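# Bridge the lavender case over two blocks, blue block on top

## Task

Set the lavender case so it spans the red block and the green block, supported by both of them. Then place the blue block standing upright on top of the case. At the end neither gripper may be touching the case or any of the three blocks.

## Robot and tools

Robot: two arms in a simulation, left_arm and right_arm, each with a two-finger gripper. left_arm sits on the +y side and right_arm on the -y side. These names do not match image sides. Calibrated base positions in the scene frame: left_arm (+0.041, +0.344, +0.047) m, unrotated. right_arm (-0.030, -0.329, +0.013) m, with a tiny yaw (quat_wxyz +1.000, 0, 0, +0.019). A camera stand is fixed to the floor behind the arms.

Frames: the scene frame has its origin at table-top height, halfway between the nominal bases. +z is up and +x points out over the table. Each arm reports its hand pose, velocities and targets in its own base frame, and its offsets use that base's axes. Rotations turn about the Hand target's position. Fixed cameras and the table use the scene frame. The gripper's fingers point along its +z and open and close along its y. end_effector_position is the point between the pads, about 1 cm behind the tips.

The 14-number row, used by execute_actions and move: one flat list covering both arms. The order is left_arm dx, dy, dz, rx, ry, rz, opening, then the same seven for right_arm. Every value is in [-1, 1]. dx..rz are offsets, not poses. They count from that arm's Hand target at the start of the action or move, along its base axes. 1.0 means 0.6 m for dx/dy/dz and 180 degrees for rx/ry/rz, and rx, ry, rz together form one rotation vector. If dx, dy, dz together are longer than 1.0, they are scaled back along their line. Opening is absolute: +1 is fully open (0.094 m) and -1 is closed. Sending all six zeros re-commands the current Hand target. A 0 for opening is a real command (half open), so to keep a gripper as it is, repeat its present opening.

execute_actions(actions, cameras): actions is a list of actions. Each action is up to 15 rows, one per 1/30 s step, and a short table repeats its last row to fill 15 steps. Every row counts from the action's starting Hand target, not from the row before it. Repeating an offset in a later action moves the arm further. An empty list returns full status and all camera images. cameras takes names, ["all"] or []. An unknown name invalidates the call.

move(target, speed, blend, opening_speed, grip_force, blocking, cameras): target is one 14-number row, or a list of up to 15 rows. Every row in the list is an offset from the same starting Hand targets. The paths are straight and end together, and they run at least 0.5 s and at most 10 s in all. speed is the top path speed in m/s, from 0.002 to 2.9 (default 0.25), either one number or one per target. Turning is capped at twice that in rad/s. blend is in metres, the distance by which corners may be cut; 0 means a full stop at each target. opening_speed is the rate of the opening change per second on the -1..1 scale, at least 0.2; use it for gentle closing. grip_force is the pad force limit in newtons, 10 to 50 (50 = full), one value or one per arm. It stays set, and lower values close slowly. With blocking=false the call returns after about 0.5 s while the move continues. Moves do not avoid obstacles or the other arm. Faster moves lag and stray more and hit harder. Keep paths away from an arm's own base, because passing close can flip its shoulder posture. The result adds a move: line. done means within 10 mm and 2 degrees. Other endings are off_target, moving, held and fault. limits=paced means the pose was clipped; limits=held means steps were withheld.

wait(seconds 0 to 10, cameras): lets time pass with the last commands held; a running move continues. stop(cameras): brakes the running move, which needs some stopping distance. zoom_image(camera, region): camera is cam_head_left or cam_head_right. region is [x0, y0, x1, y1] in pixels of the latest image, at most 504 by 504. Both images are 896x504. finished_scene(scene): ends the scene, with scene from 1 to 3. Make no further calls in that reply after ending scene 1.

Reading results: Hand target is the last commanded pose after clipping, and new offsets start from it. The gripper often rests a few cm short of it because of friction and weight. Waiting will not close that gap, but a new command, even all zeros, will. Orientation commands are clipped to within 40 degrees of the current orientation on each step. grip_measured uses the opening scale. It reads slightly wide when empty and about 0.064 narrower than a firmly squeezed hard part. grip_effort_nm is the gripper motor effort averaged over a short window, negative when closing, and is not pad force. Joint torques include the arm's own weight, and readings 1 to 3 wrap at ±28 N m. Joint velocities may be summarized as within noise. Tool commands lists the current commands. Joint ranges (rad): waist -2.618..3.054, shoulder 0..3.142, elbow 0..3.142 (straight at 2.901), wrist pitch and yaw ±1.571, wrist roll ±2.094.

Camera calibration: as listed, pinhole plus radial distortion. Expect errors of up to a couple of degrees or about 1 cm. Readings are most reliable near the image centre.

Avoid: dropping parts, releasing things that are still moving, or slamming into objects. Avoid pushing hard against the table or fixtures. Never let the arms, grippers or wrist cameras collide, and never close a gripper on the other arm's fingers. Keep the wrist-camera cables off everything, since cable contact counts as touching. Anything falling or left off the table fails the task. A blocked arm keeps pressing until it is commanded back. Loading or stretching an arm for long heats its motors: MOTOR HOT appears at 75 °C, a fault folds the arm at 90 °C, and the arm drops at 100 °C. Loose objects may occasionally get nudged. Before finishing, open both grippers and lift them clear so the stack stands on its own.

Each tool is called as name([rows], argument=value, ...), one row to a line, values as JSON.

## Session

execute_actions(actions=[])

zoom_image(camera="cam_head_right", region=[320, 200, 520, 360])

zoom_image(camera="cam_head_left", region=[300, 200, 500, 360])

Scene clock: 0.00 s.
left_arm: end_effector_position=(+0.3882, -0.0002, +0.1658) grip_measured=+1.000 grip_effort_nm=n/a end_effector_quat_wxyz=(+0.702, -0.002, +0.712, +0.022) | right_arm: end_effector_position=(+0.3921, +0.0005, +0.1236) grip_measured=+1.000 grip_effort_nm=n/a end_effector_quat_wxyz=(+0.650, +0.019, +0.758, -0.050)
Joint positions: left_arm=[-0.036 1.502 0.26 1.228 -0.07 0.028 0.094] | right_arm=[0.082 1.587 0.28 1.153 0.181 -0.024 0.094]
Joint velocities: within noise
Joint torques (N m): no reading
Motor temperatures (°C): left_arm=[30 31 32 30 30 30 31] | right_arm=[28 31 31 31 32 33 29]
Heat: left arm: 32 °C; right arm: 33 °C.
Hand target: left_arm +0.3893, -0.0003, +0.1696; +0.705, -0.002, +0.709, +0.022 | right_arm +0.3935, +0.0005, +0.1279; +0.654, +0.020, +0.755, -0.050
Tool commands: left_gripper/opening=+1.0 right_gripper/opening=+1.0

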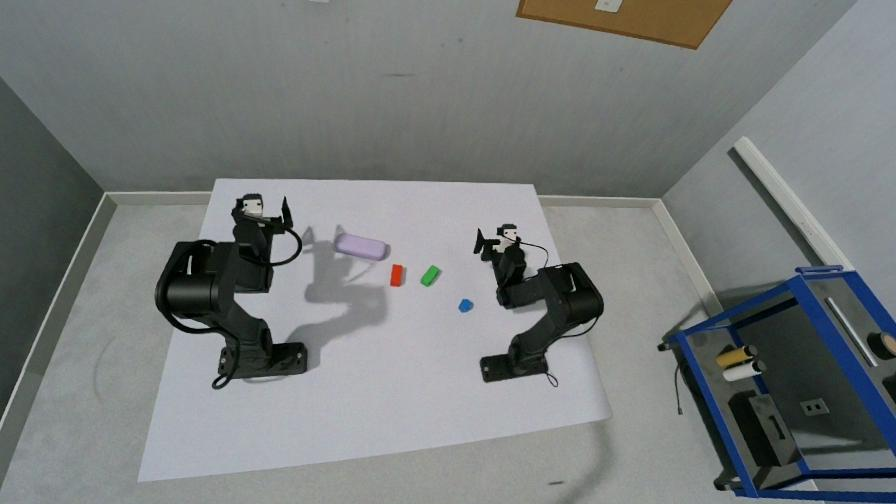

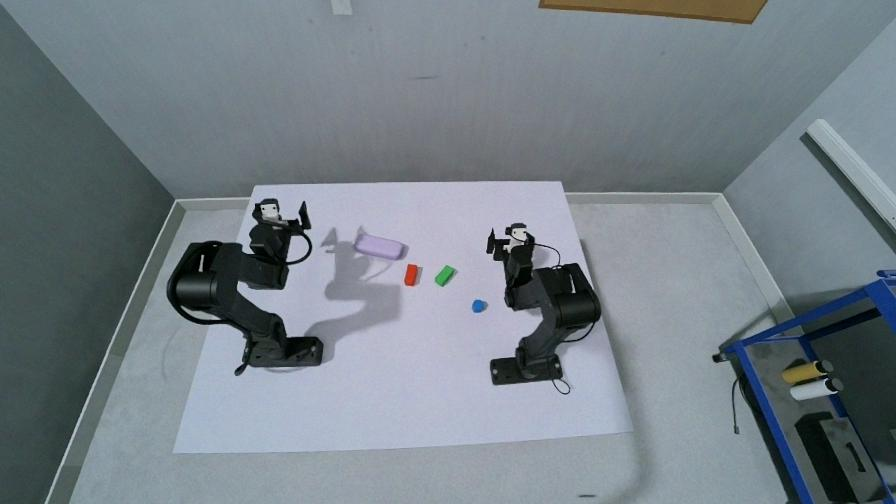

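Scaled by 2.520 from the camera's 896x504 image, which has a finer 1280x720 frame.

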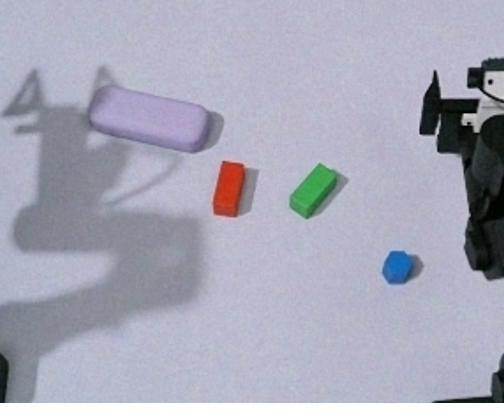

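Scaled by 2.520 from the camera's 896x504 image, which has a finer 1280x720 frame.

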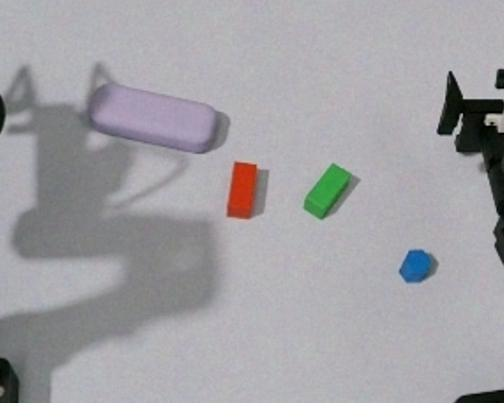

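zoom_image(camera="cam_head_right", region=[463, 290, 493, 320])

Scaled by 16.800 from the camera's 896x504 image, which has a finer 1280x720 frame.

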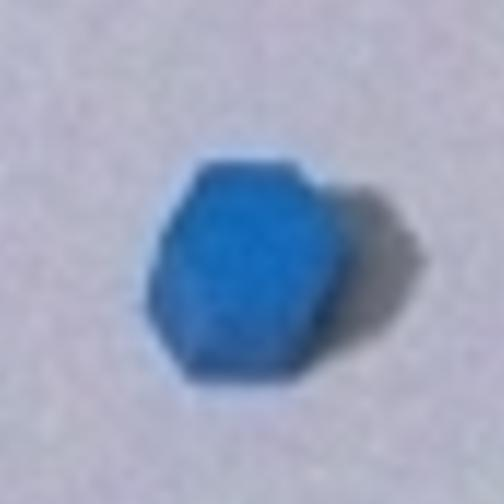

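move(target=[-0.074,-0.418,-0.06,0.438,0.352,-0.452,1,-0.3125,0.211,0.015,0.171,0.427,-0.146,1], speed=0.5, cameras=["all"])

zoom_image(camera="cam_head_right", region=[320, 200, 520, 360])

zoom_image(camera="cam_head_left", region=[300, 200, 500, 360])

Scene clock: 10.03 s.
left_arm: end_effector_position=(+0.3417, -0.2501, +0.1333) grip_measured=+1.000 grip_effort_nm=-0.01 end_effector_quat_wxyz=(+0.000, +0.796, +0.606, -0.001) | right_arm: end_effector_position=(+0.2027, +0.1231, +0.1303) grip_measured=+1.000 grip_effort_nm=-0.04 end_effector_quat_wxyz=(-0.004, +0.299, +0.954, -0.004)
Joint positions: left_arm=[-0.633 2.208 2.18 -1.543 0.002 1.207 0.094] | right_arm=[0.541 1.45 1.211 -1.344 0 1.148 0.094]
Joint torques (N m): left_arm=[0.16 -9.33 8.92 -0.02 -0.04 0.09] | right_arm=[0.69 -4.29 8.27 0.38 0.01 0.15]
Heat: left arm: 34 °C; right arm: 33 °C.
Hand target: left_arm +0.3449, -0.2510, +0.1336; -0.001, +0.799, +0.602, +0.000 | right_arm +0.2059, +0.1270, +0.1369; +0.001, +0.300, +0.954, +0.000
Off the commanded pose: left_arm 0.003 m, 1 deg | right_arm 0.008 m, 1 deg.
move: done

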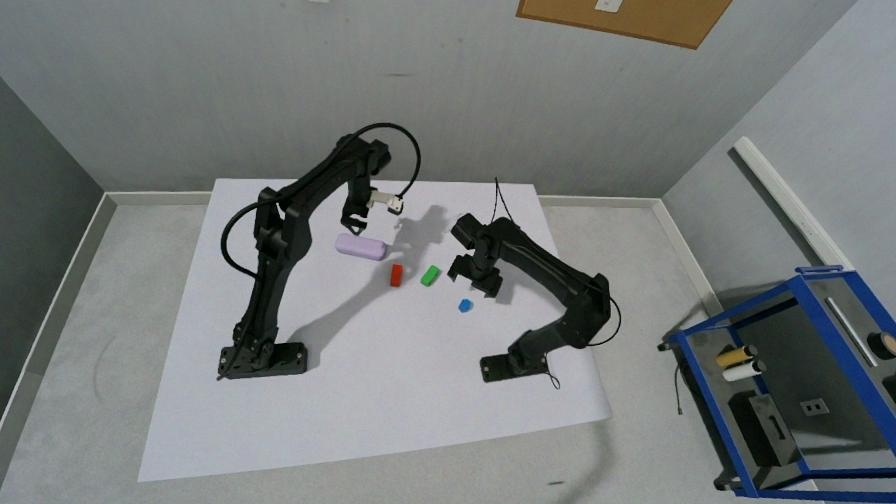

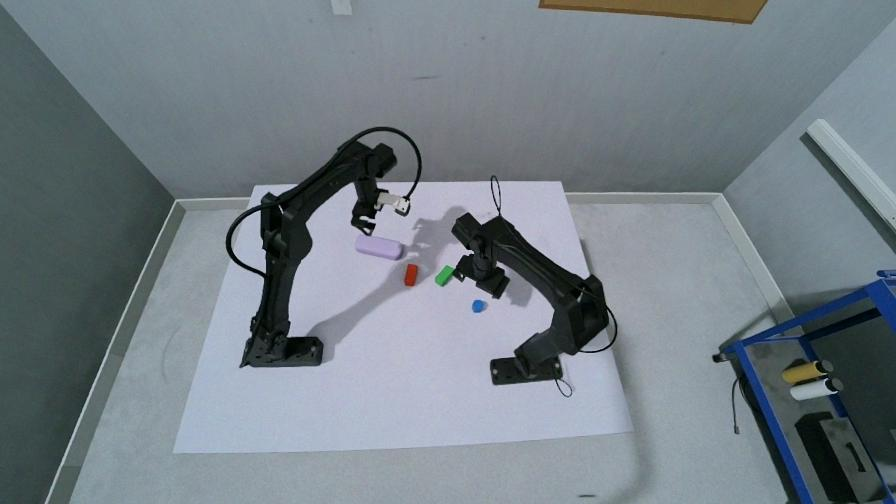

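Scaled by 2.520 from the camera's 896x504 image, which has a finer 1280x720 frame.

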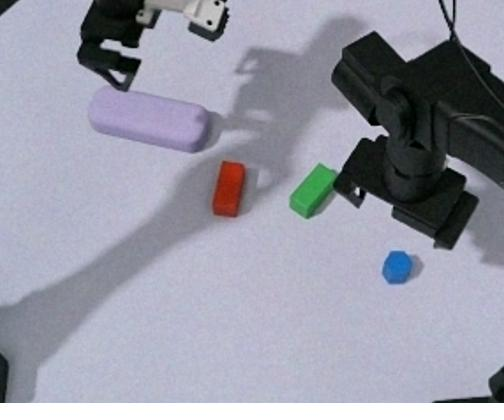

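Scaled by 2.520 from the camera's 896x504 image, which has a finer 1280x720 frame.

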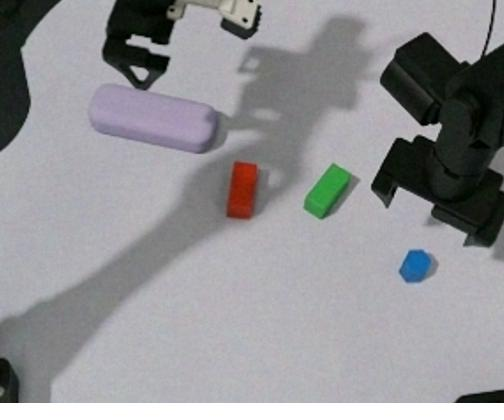

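move([
  [0,0,-0.263,0,0,0,1,0,0.002,-0.199,0,0,0,1],
  [0,0,-0.263,0,0,0,-1,0,0.002,-0.199,0,0,0,-1],
  [0,0,-0.08,0,0,0,-1,0.03,-0.03,0.03,0,0,0,-1],
  [-0.16,-0.263,-0.075,0,0,0.072,-1,0.157,-0.145,0.05,0,0,0,-1],
], speed=[0.18,0.15,0.18,0.2], blend=[0,0,0.02,0], grip_force=35, cameras=["all"])

zoom_image(camera="cam_head_right", region=[360, 200, 520, 320])

zoom_image(camera="cam_head_left", region=[350, 200, 510, 320])

Scene clock: 21.13 s.
left_arm: end_effector_position=(+0.2461, -0.4061, +0.0867) grip_measured=+0.323 grip_effort_nm=-0.75 end_effector_quat_wxyz=(+0.000, +0.730, +0.684, +0.002) | right_arm: end_effector_position=(+0.2954, +0.0416, +0.1613) grip_measured=-0.333 grip_effort_nm=-0.79 end_effector_quat_wxyz=(-0.006, +0.303, +0.953, -0.001)
Joint positions: left_arm=[-1.03 2.492 2.487 -1.568 -0.005 0.606 0.062] | right_arm=[0.135 1.689 1.572 -1.466 -0.003 0.75 0.031]
Joint torques (N m): left_arm=[0.36 -11.36 9.2 0.02 0.04 -0.1] | right_arm=[-0.44 -6.3 8.16 0.37 0.04 -0.11]
Heat: left arm: 34 °C; right arm: 33 °C.
Hand target: left_arm +0.2488, -0.4089, +0.0886; -0.001, +0.726, +0.688, +0.000 | right_arm +0.3002, +0.0401, +0.1670; +0.001, +0.300, +0.954, +0.000
Off the commanded pose: left_arm 0.004 m, 1 deg | right_arm 0.007 m, 1 deg.
joint sent to its limit (left arm) — joint 4 (wrist pitch), lower limit. The joint targets still meet the commanded pose.
grip_force (N): 35, 35
move: done

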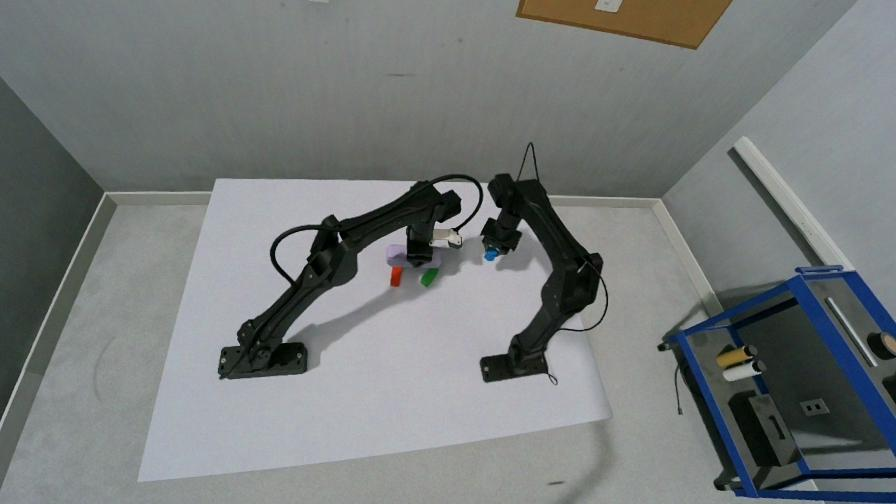

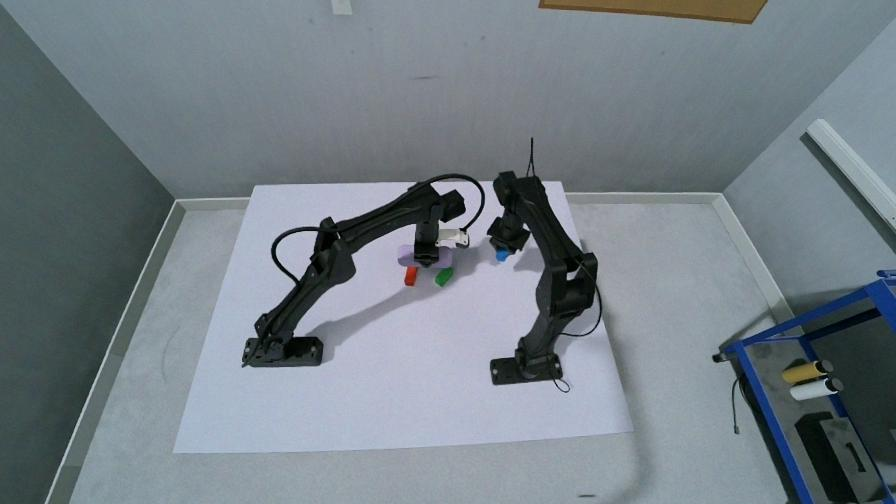

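Scaled by 3.150 from the camera's 896x504 image, which has a finer 1280x720 frame.

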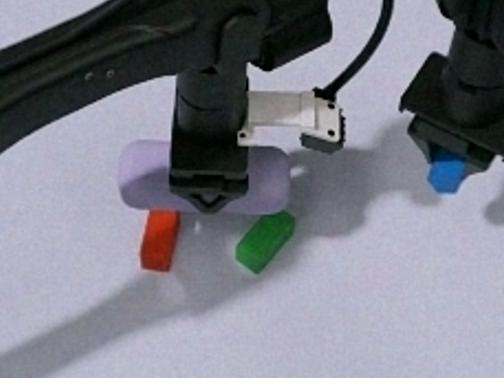

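Scaled by 3.150 from the camera's 896x504 image, which has a finer 1280x720 frame.

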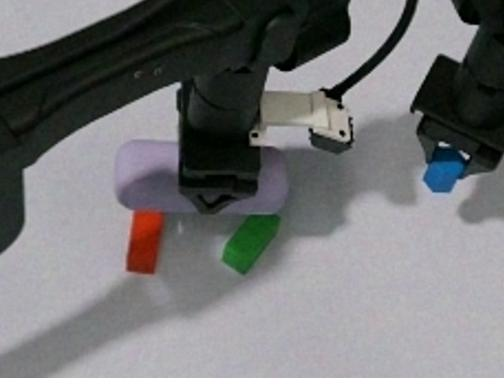

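move([
  [0,-0.014,-0.1,0,0,0,-1,0,0,0,0,0,0,-1],
  [0,-0.014,-0.134,0,0,0,-1,0,0,0,0,0,0,-1],
], speed=[0.15,0.05], blend=[0.005,0], cameras=["all"])

zoom_image(camera="cam_head_right", region=[380, 210, 480, 310])

zoom_image(camera="cam_head_left", region=[370, 210, 470, 310])

Scene clock: 24.73 s.
left_arm: end_effector_position=(+0.2518, -0.4155, +0.0160) grip_measured=+0.323 grip_effort_nm=-0.76 end_effector_quat_wxyz=(+0.003, +0.727, +0.687, +0.002) | right_arm: end_effector_position=(+0.2953, +0.0416, +0.1613) grip_measured=-0.333 grip_effort_nm=-0.79 end_effector_quat_wxyz=(-0.006, +0.303, +0.953, -0.001)
Joint positions: left_arm=[-1.03 2.508 2.234 -1.292 -0.005 0.597 0.062] | right_arm=[0.135 1.689 1.572 -1.466 -0.003 0.75 0.031]
Joint torques (N m): left_arm=[-0.5 -11.86 5.57 0.26 0.05 -0.1] | right_arm=[-0.38 -6.27 8.16 0.39 0.03 -0.09]
Heat: left arm: 35 °C; right arm: 33 °C.
Hand target: left_arm +0.2488, -0.4173, +0.0082; -0.001, +0.726, +0.688, +0.000 | right_arm +0.3001, +0.0401, +0.1670; +0.001, +0.300, +0.954, +0.000
Off the commanded pose: left_arm 0.009 m, 0 deg | right_arm 0.008 m, 1 deg.
grip_force (N): 35, 35
move: done

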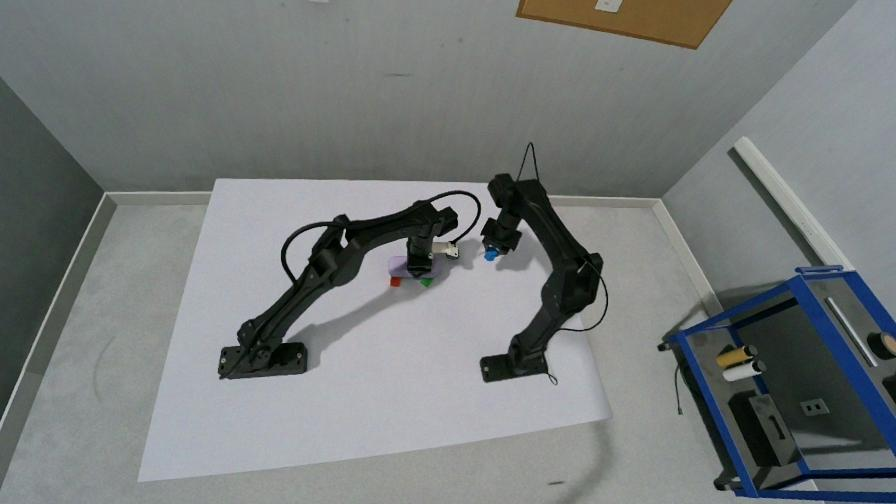

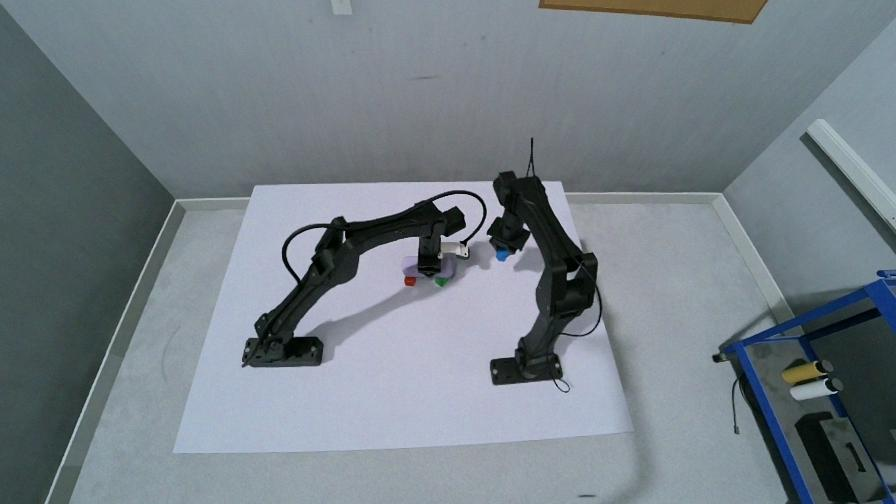

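Scaled by 5.040 from the camera's 896x504 image, which has a finer 1280x720 frame.

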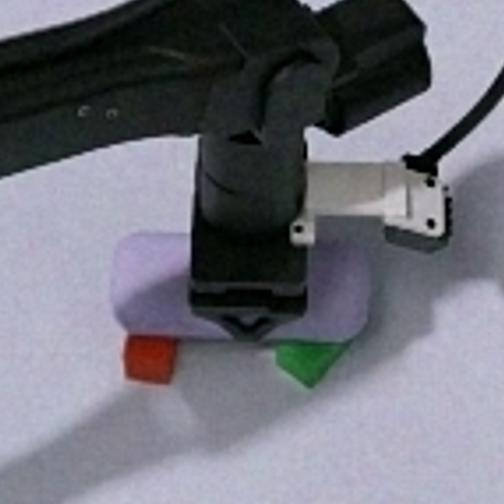

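Scaled by 5.040 from the camera's 896x504 image, which has a finer 1280x720 frame.

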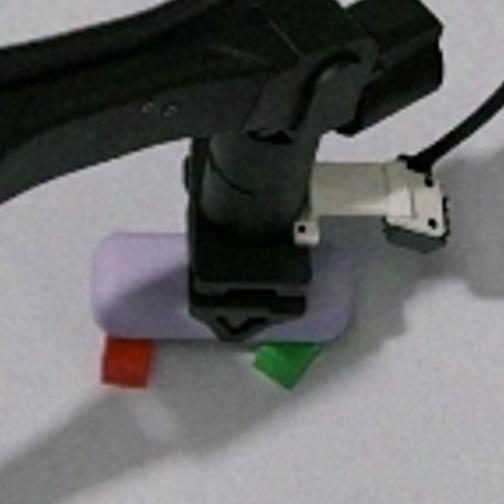

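move([
  [0,0,0.008,0,0,0,-1,0,0,0,0,0,0,-1],
  [0,0,0.008,0,0,0,0.9,0,0,0,0,0,0,-1],
  [0,0,0.2,0,0,0,0.9,0,0,0,0,0,0,-1],
  [0.05,0.45,0.2,0,0,0,0.9,0,0.08,-0.02,0,0,0,-1],
  [0.05,0.5,0.2,0,0,0,0.9,0.0615,0.358,-0.04,0,0,0,-1],
  [0.05,0.5,0.2,0,0,0,0.9,0.0615,0.358,-0.09,0,0,0,-1],
  [0.05,0.5,0.2,0,0,0,0.9,0.0615,0.358,-0.138,0,0,0,-1],
], speed=[0.1,0.1,0.25,0.4,0.25,0.12,0.05], blend=[0,0,0.02,0.03,0.01,0.005,0], opening_speed=1.0, cameras=["all"])

zoom_image(camera="cam_head_right", region=[380, 210, 480, 310])

zoom_image(camera="cam_head_left", region=[370, 210, 470, 310])

Scene clock: 33.47 s.
left_arm: end_effector_position=(+0.2809, -0.1155, +0.1247) grip_measured=+0.898 grip_effort_nm=0.12 end_effector_quat_wxyz=(-0.015, +0.723, +0.691, +0.005) | right_arm: end_effector_position=(+0.3343, +0.2565, +0.0937) grip_measured=-0.333 grip_effort_nm=-0.79 end_effector_quat_wxyz=(-0.003, +0.293, +0.956, +0.002)
Joint positions: left_arm=[-0.406 1.713 1.454 -1.335 -0.021 1.211 0.089] | right_arm=[0.649 2.172 1.963 -1.361 -0.008 1.244 0.031]
Joint torques (N m): left_arm=[0.38 -9.02 5.19 0.17 0.21 0.09] | right_arm=[-0.32 -10.56 3.1 0.85 0.1 0.12]
Motor temperatures (°C): left_arm=[30 36 35 30 30 30 32] | right_arm=[28 32 33 32 32 33 30]
Heat: left arm: 36 °C; right arm: 33 °C.
Hand target: left_arm +0.2788, -0.1173, +0.1283; -0.001, +0.726, +0.688, +0.000 | right_arm +0.3370, +0.2549, +0.0841; +0.001, +0.300, +0.954, +0.000
Off the commanded pose: left_arm 0.004 m, 2 deg | right_arm 0.010 m, 1 deg.
grip_force (N): 35, 35
move: done

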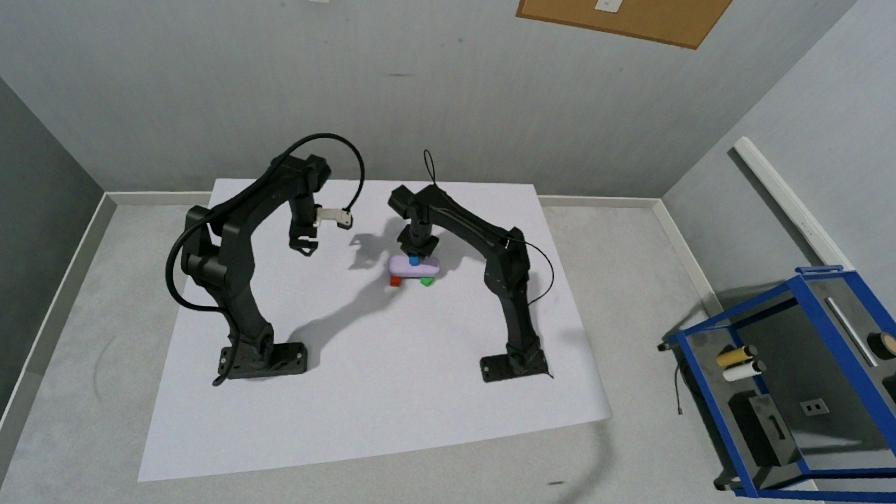

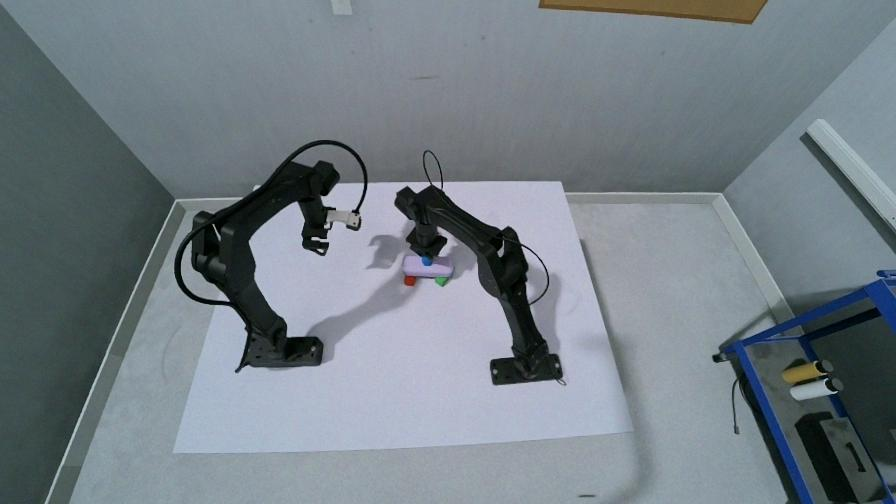

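Scaled by 5.040 from the camera's 896x504 image, which has a finer 1280x720 frame.

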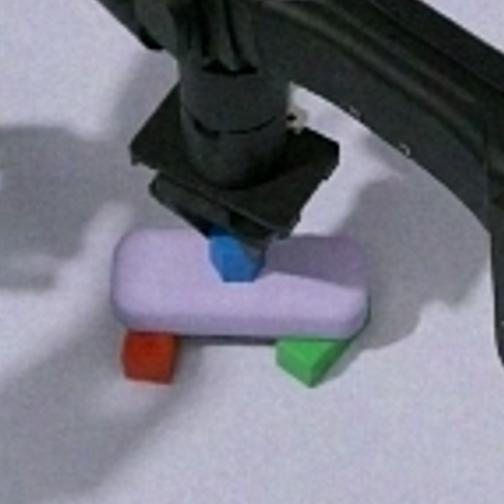

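Scaled by 5.040 from the camera's 896x504 image, which has a finer 1280x720 frame.

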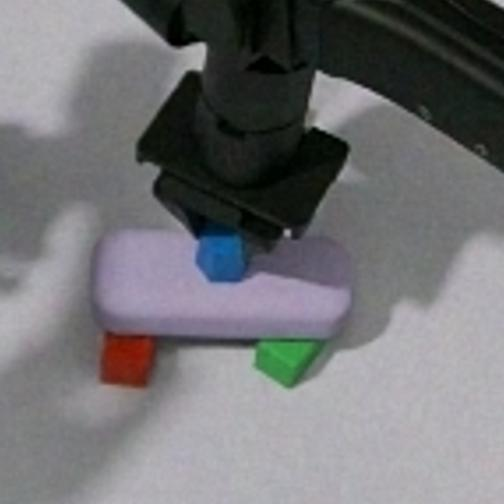

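move([
  [0,0,0,0,0,0,0.9,-0.003,0.003,0.005,0,0,0,-1],
  [0,0,0,0,0,0,0.9,-0.003,0.003,0.005,0,0,0,0.4],
  [0,0,0,0,0,0,0.9,-0.003,0.003,0.13,0,0,0,0.4],
  [0,0,0,0,0,0,0.9,-0.003,-0.2,0.15,0,0,0,0.4],
], speed=[0.1,0.1,0.15,0.4], blend=[0,0,0.01,0], opening_speed=1.0, cameras=["cam_head_right"])

zoom_image(camera="cam_head_right", region=[380, 210, 480, 310])

Scene clock: 38.80 s.
left_arm: end_effector_position=(+0.2809, -0.1155, +0.1247) grip_measured=+0.898 grip_effort_nm=0.13 end_effector_quat_wxyz=(-0.015, +0.723, +0.691, +0.005) | right_arm: end_effector_position=(+0.3411, +0.1353, +0.1702) grip_measured=+0.398 grip_effort_nm=0.06 end_effector_quat_wxyz=(+0.000, +0.308, +0.951, +0.001)
Joint positions: left_arm=[-0.406 1.713 1.454 -1.335 -0.021 1.211 0.089] | right_arm=[0.375 1.965 1.959 -1.563 0 1 0.066]
Joint torques (N m): left_arm=[0.39 -9.02 5.18 0.18 0.21 0.09] | right_arm=[0.43 -10.85 4.29 0.45 0 -0.06]
Heat: left arm: 35 °C; right arm: 33 °C.
Hand target: left_arm +0.2788, -0.1173, +0.1283; -0.001, +0.726, +0.688, +0.000 | right_arm +0.3352, +0.1349, +0.1741; +0.001, +0.300, +0.954, +0.000
Off the commanded pose: left_arm 0.004 m, 2 deg | right_arm 0.007 m, 1 deg.
grip_force (N): 35, 35
move: done
Images, in order (width x height): cam_head_right 896x504.

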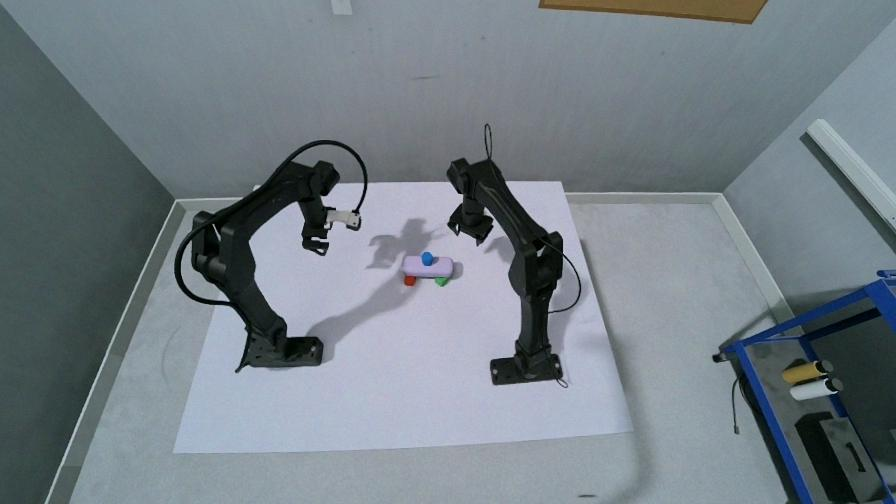

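Scaled by 5.040 from the camera's 896x504 image, which has a finer 1280x720 frame.

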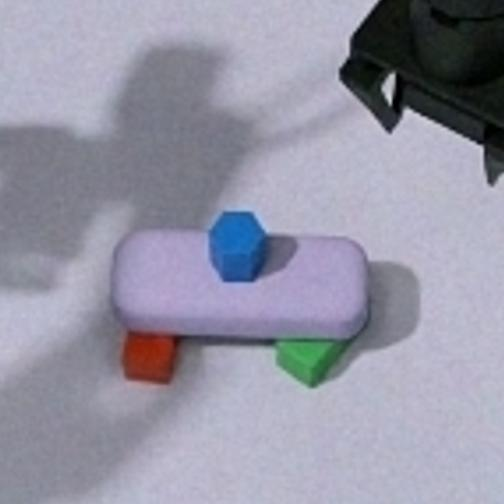

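finished_scene(scene=3)

The scene is finished: the task was done.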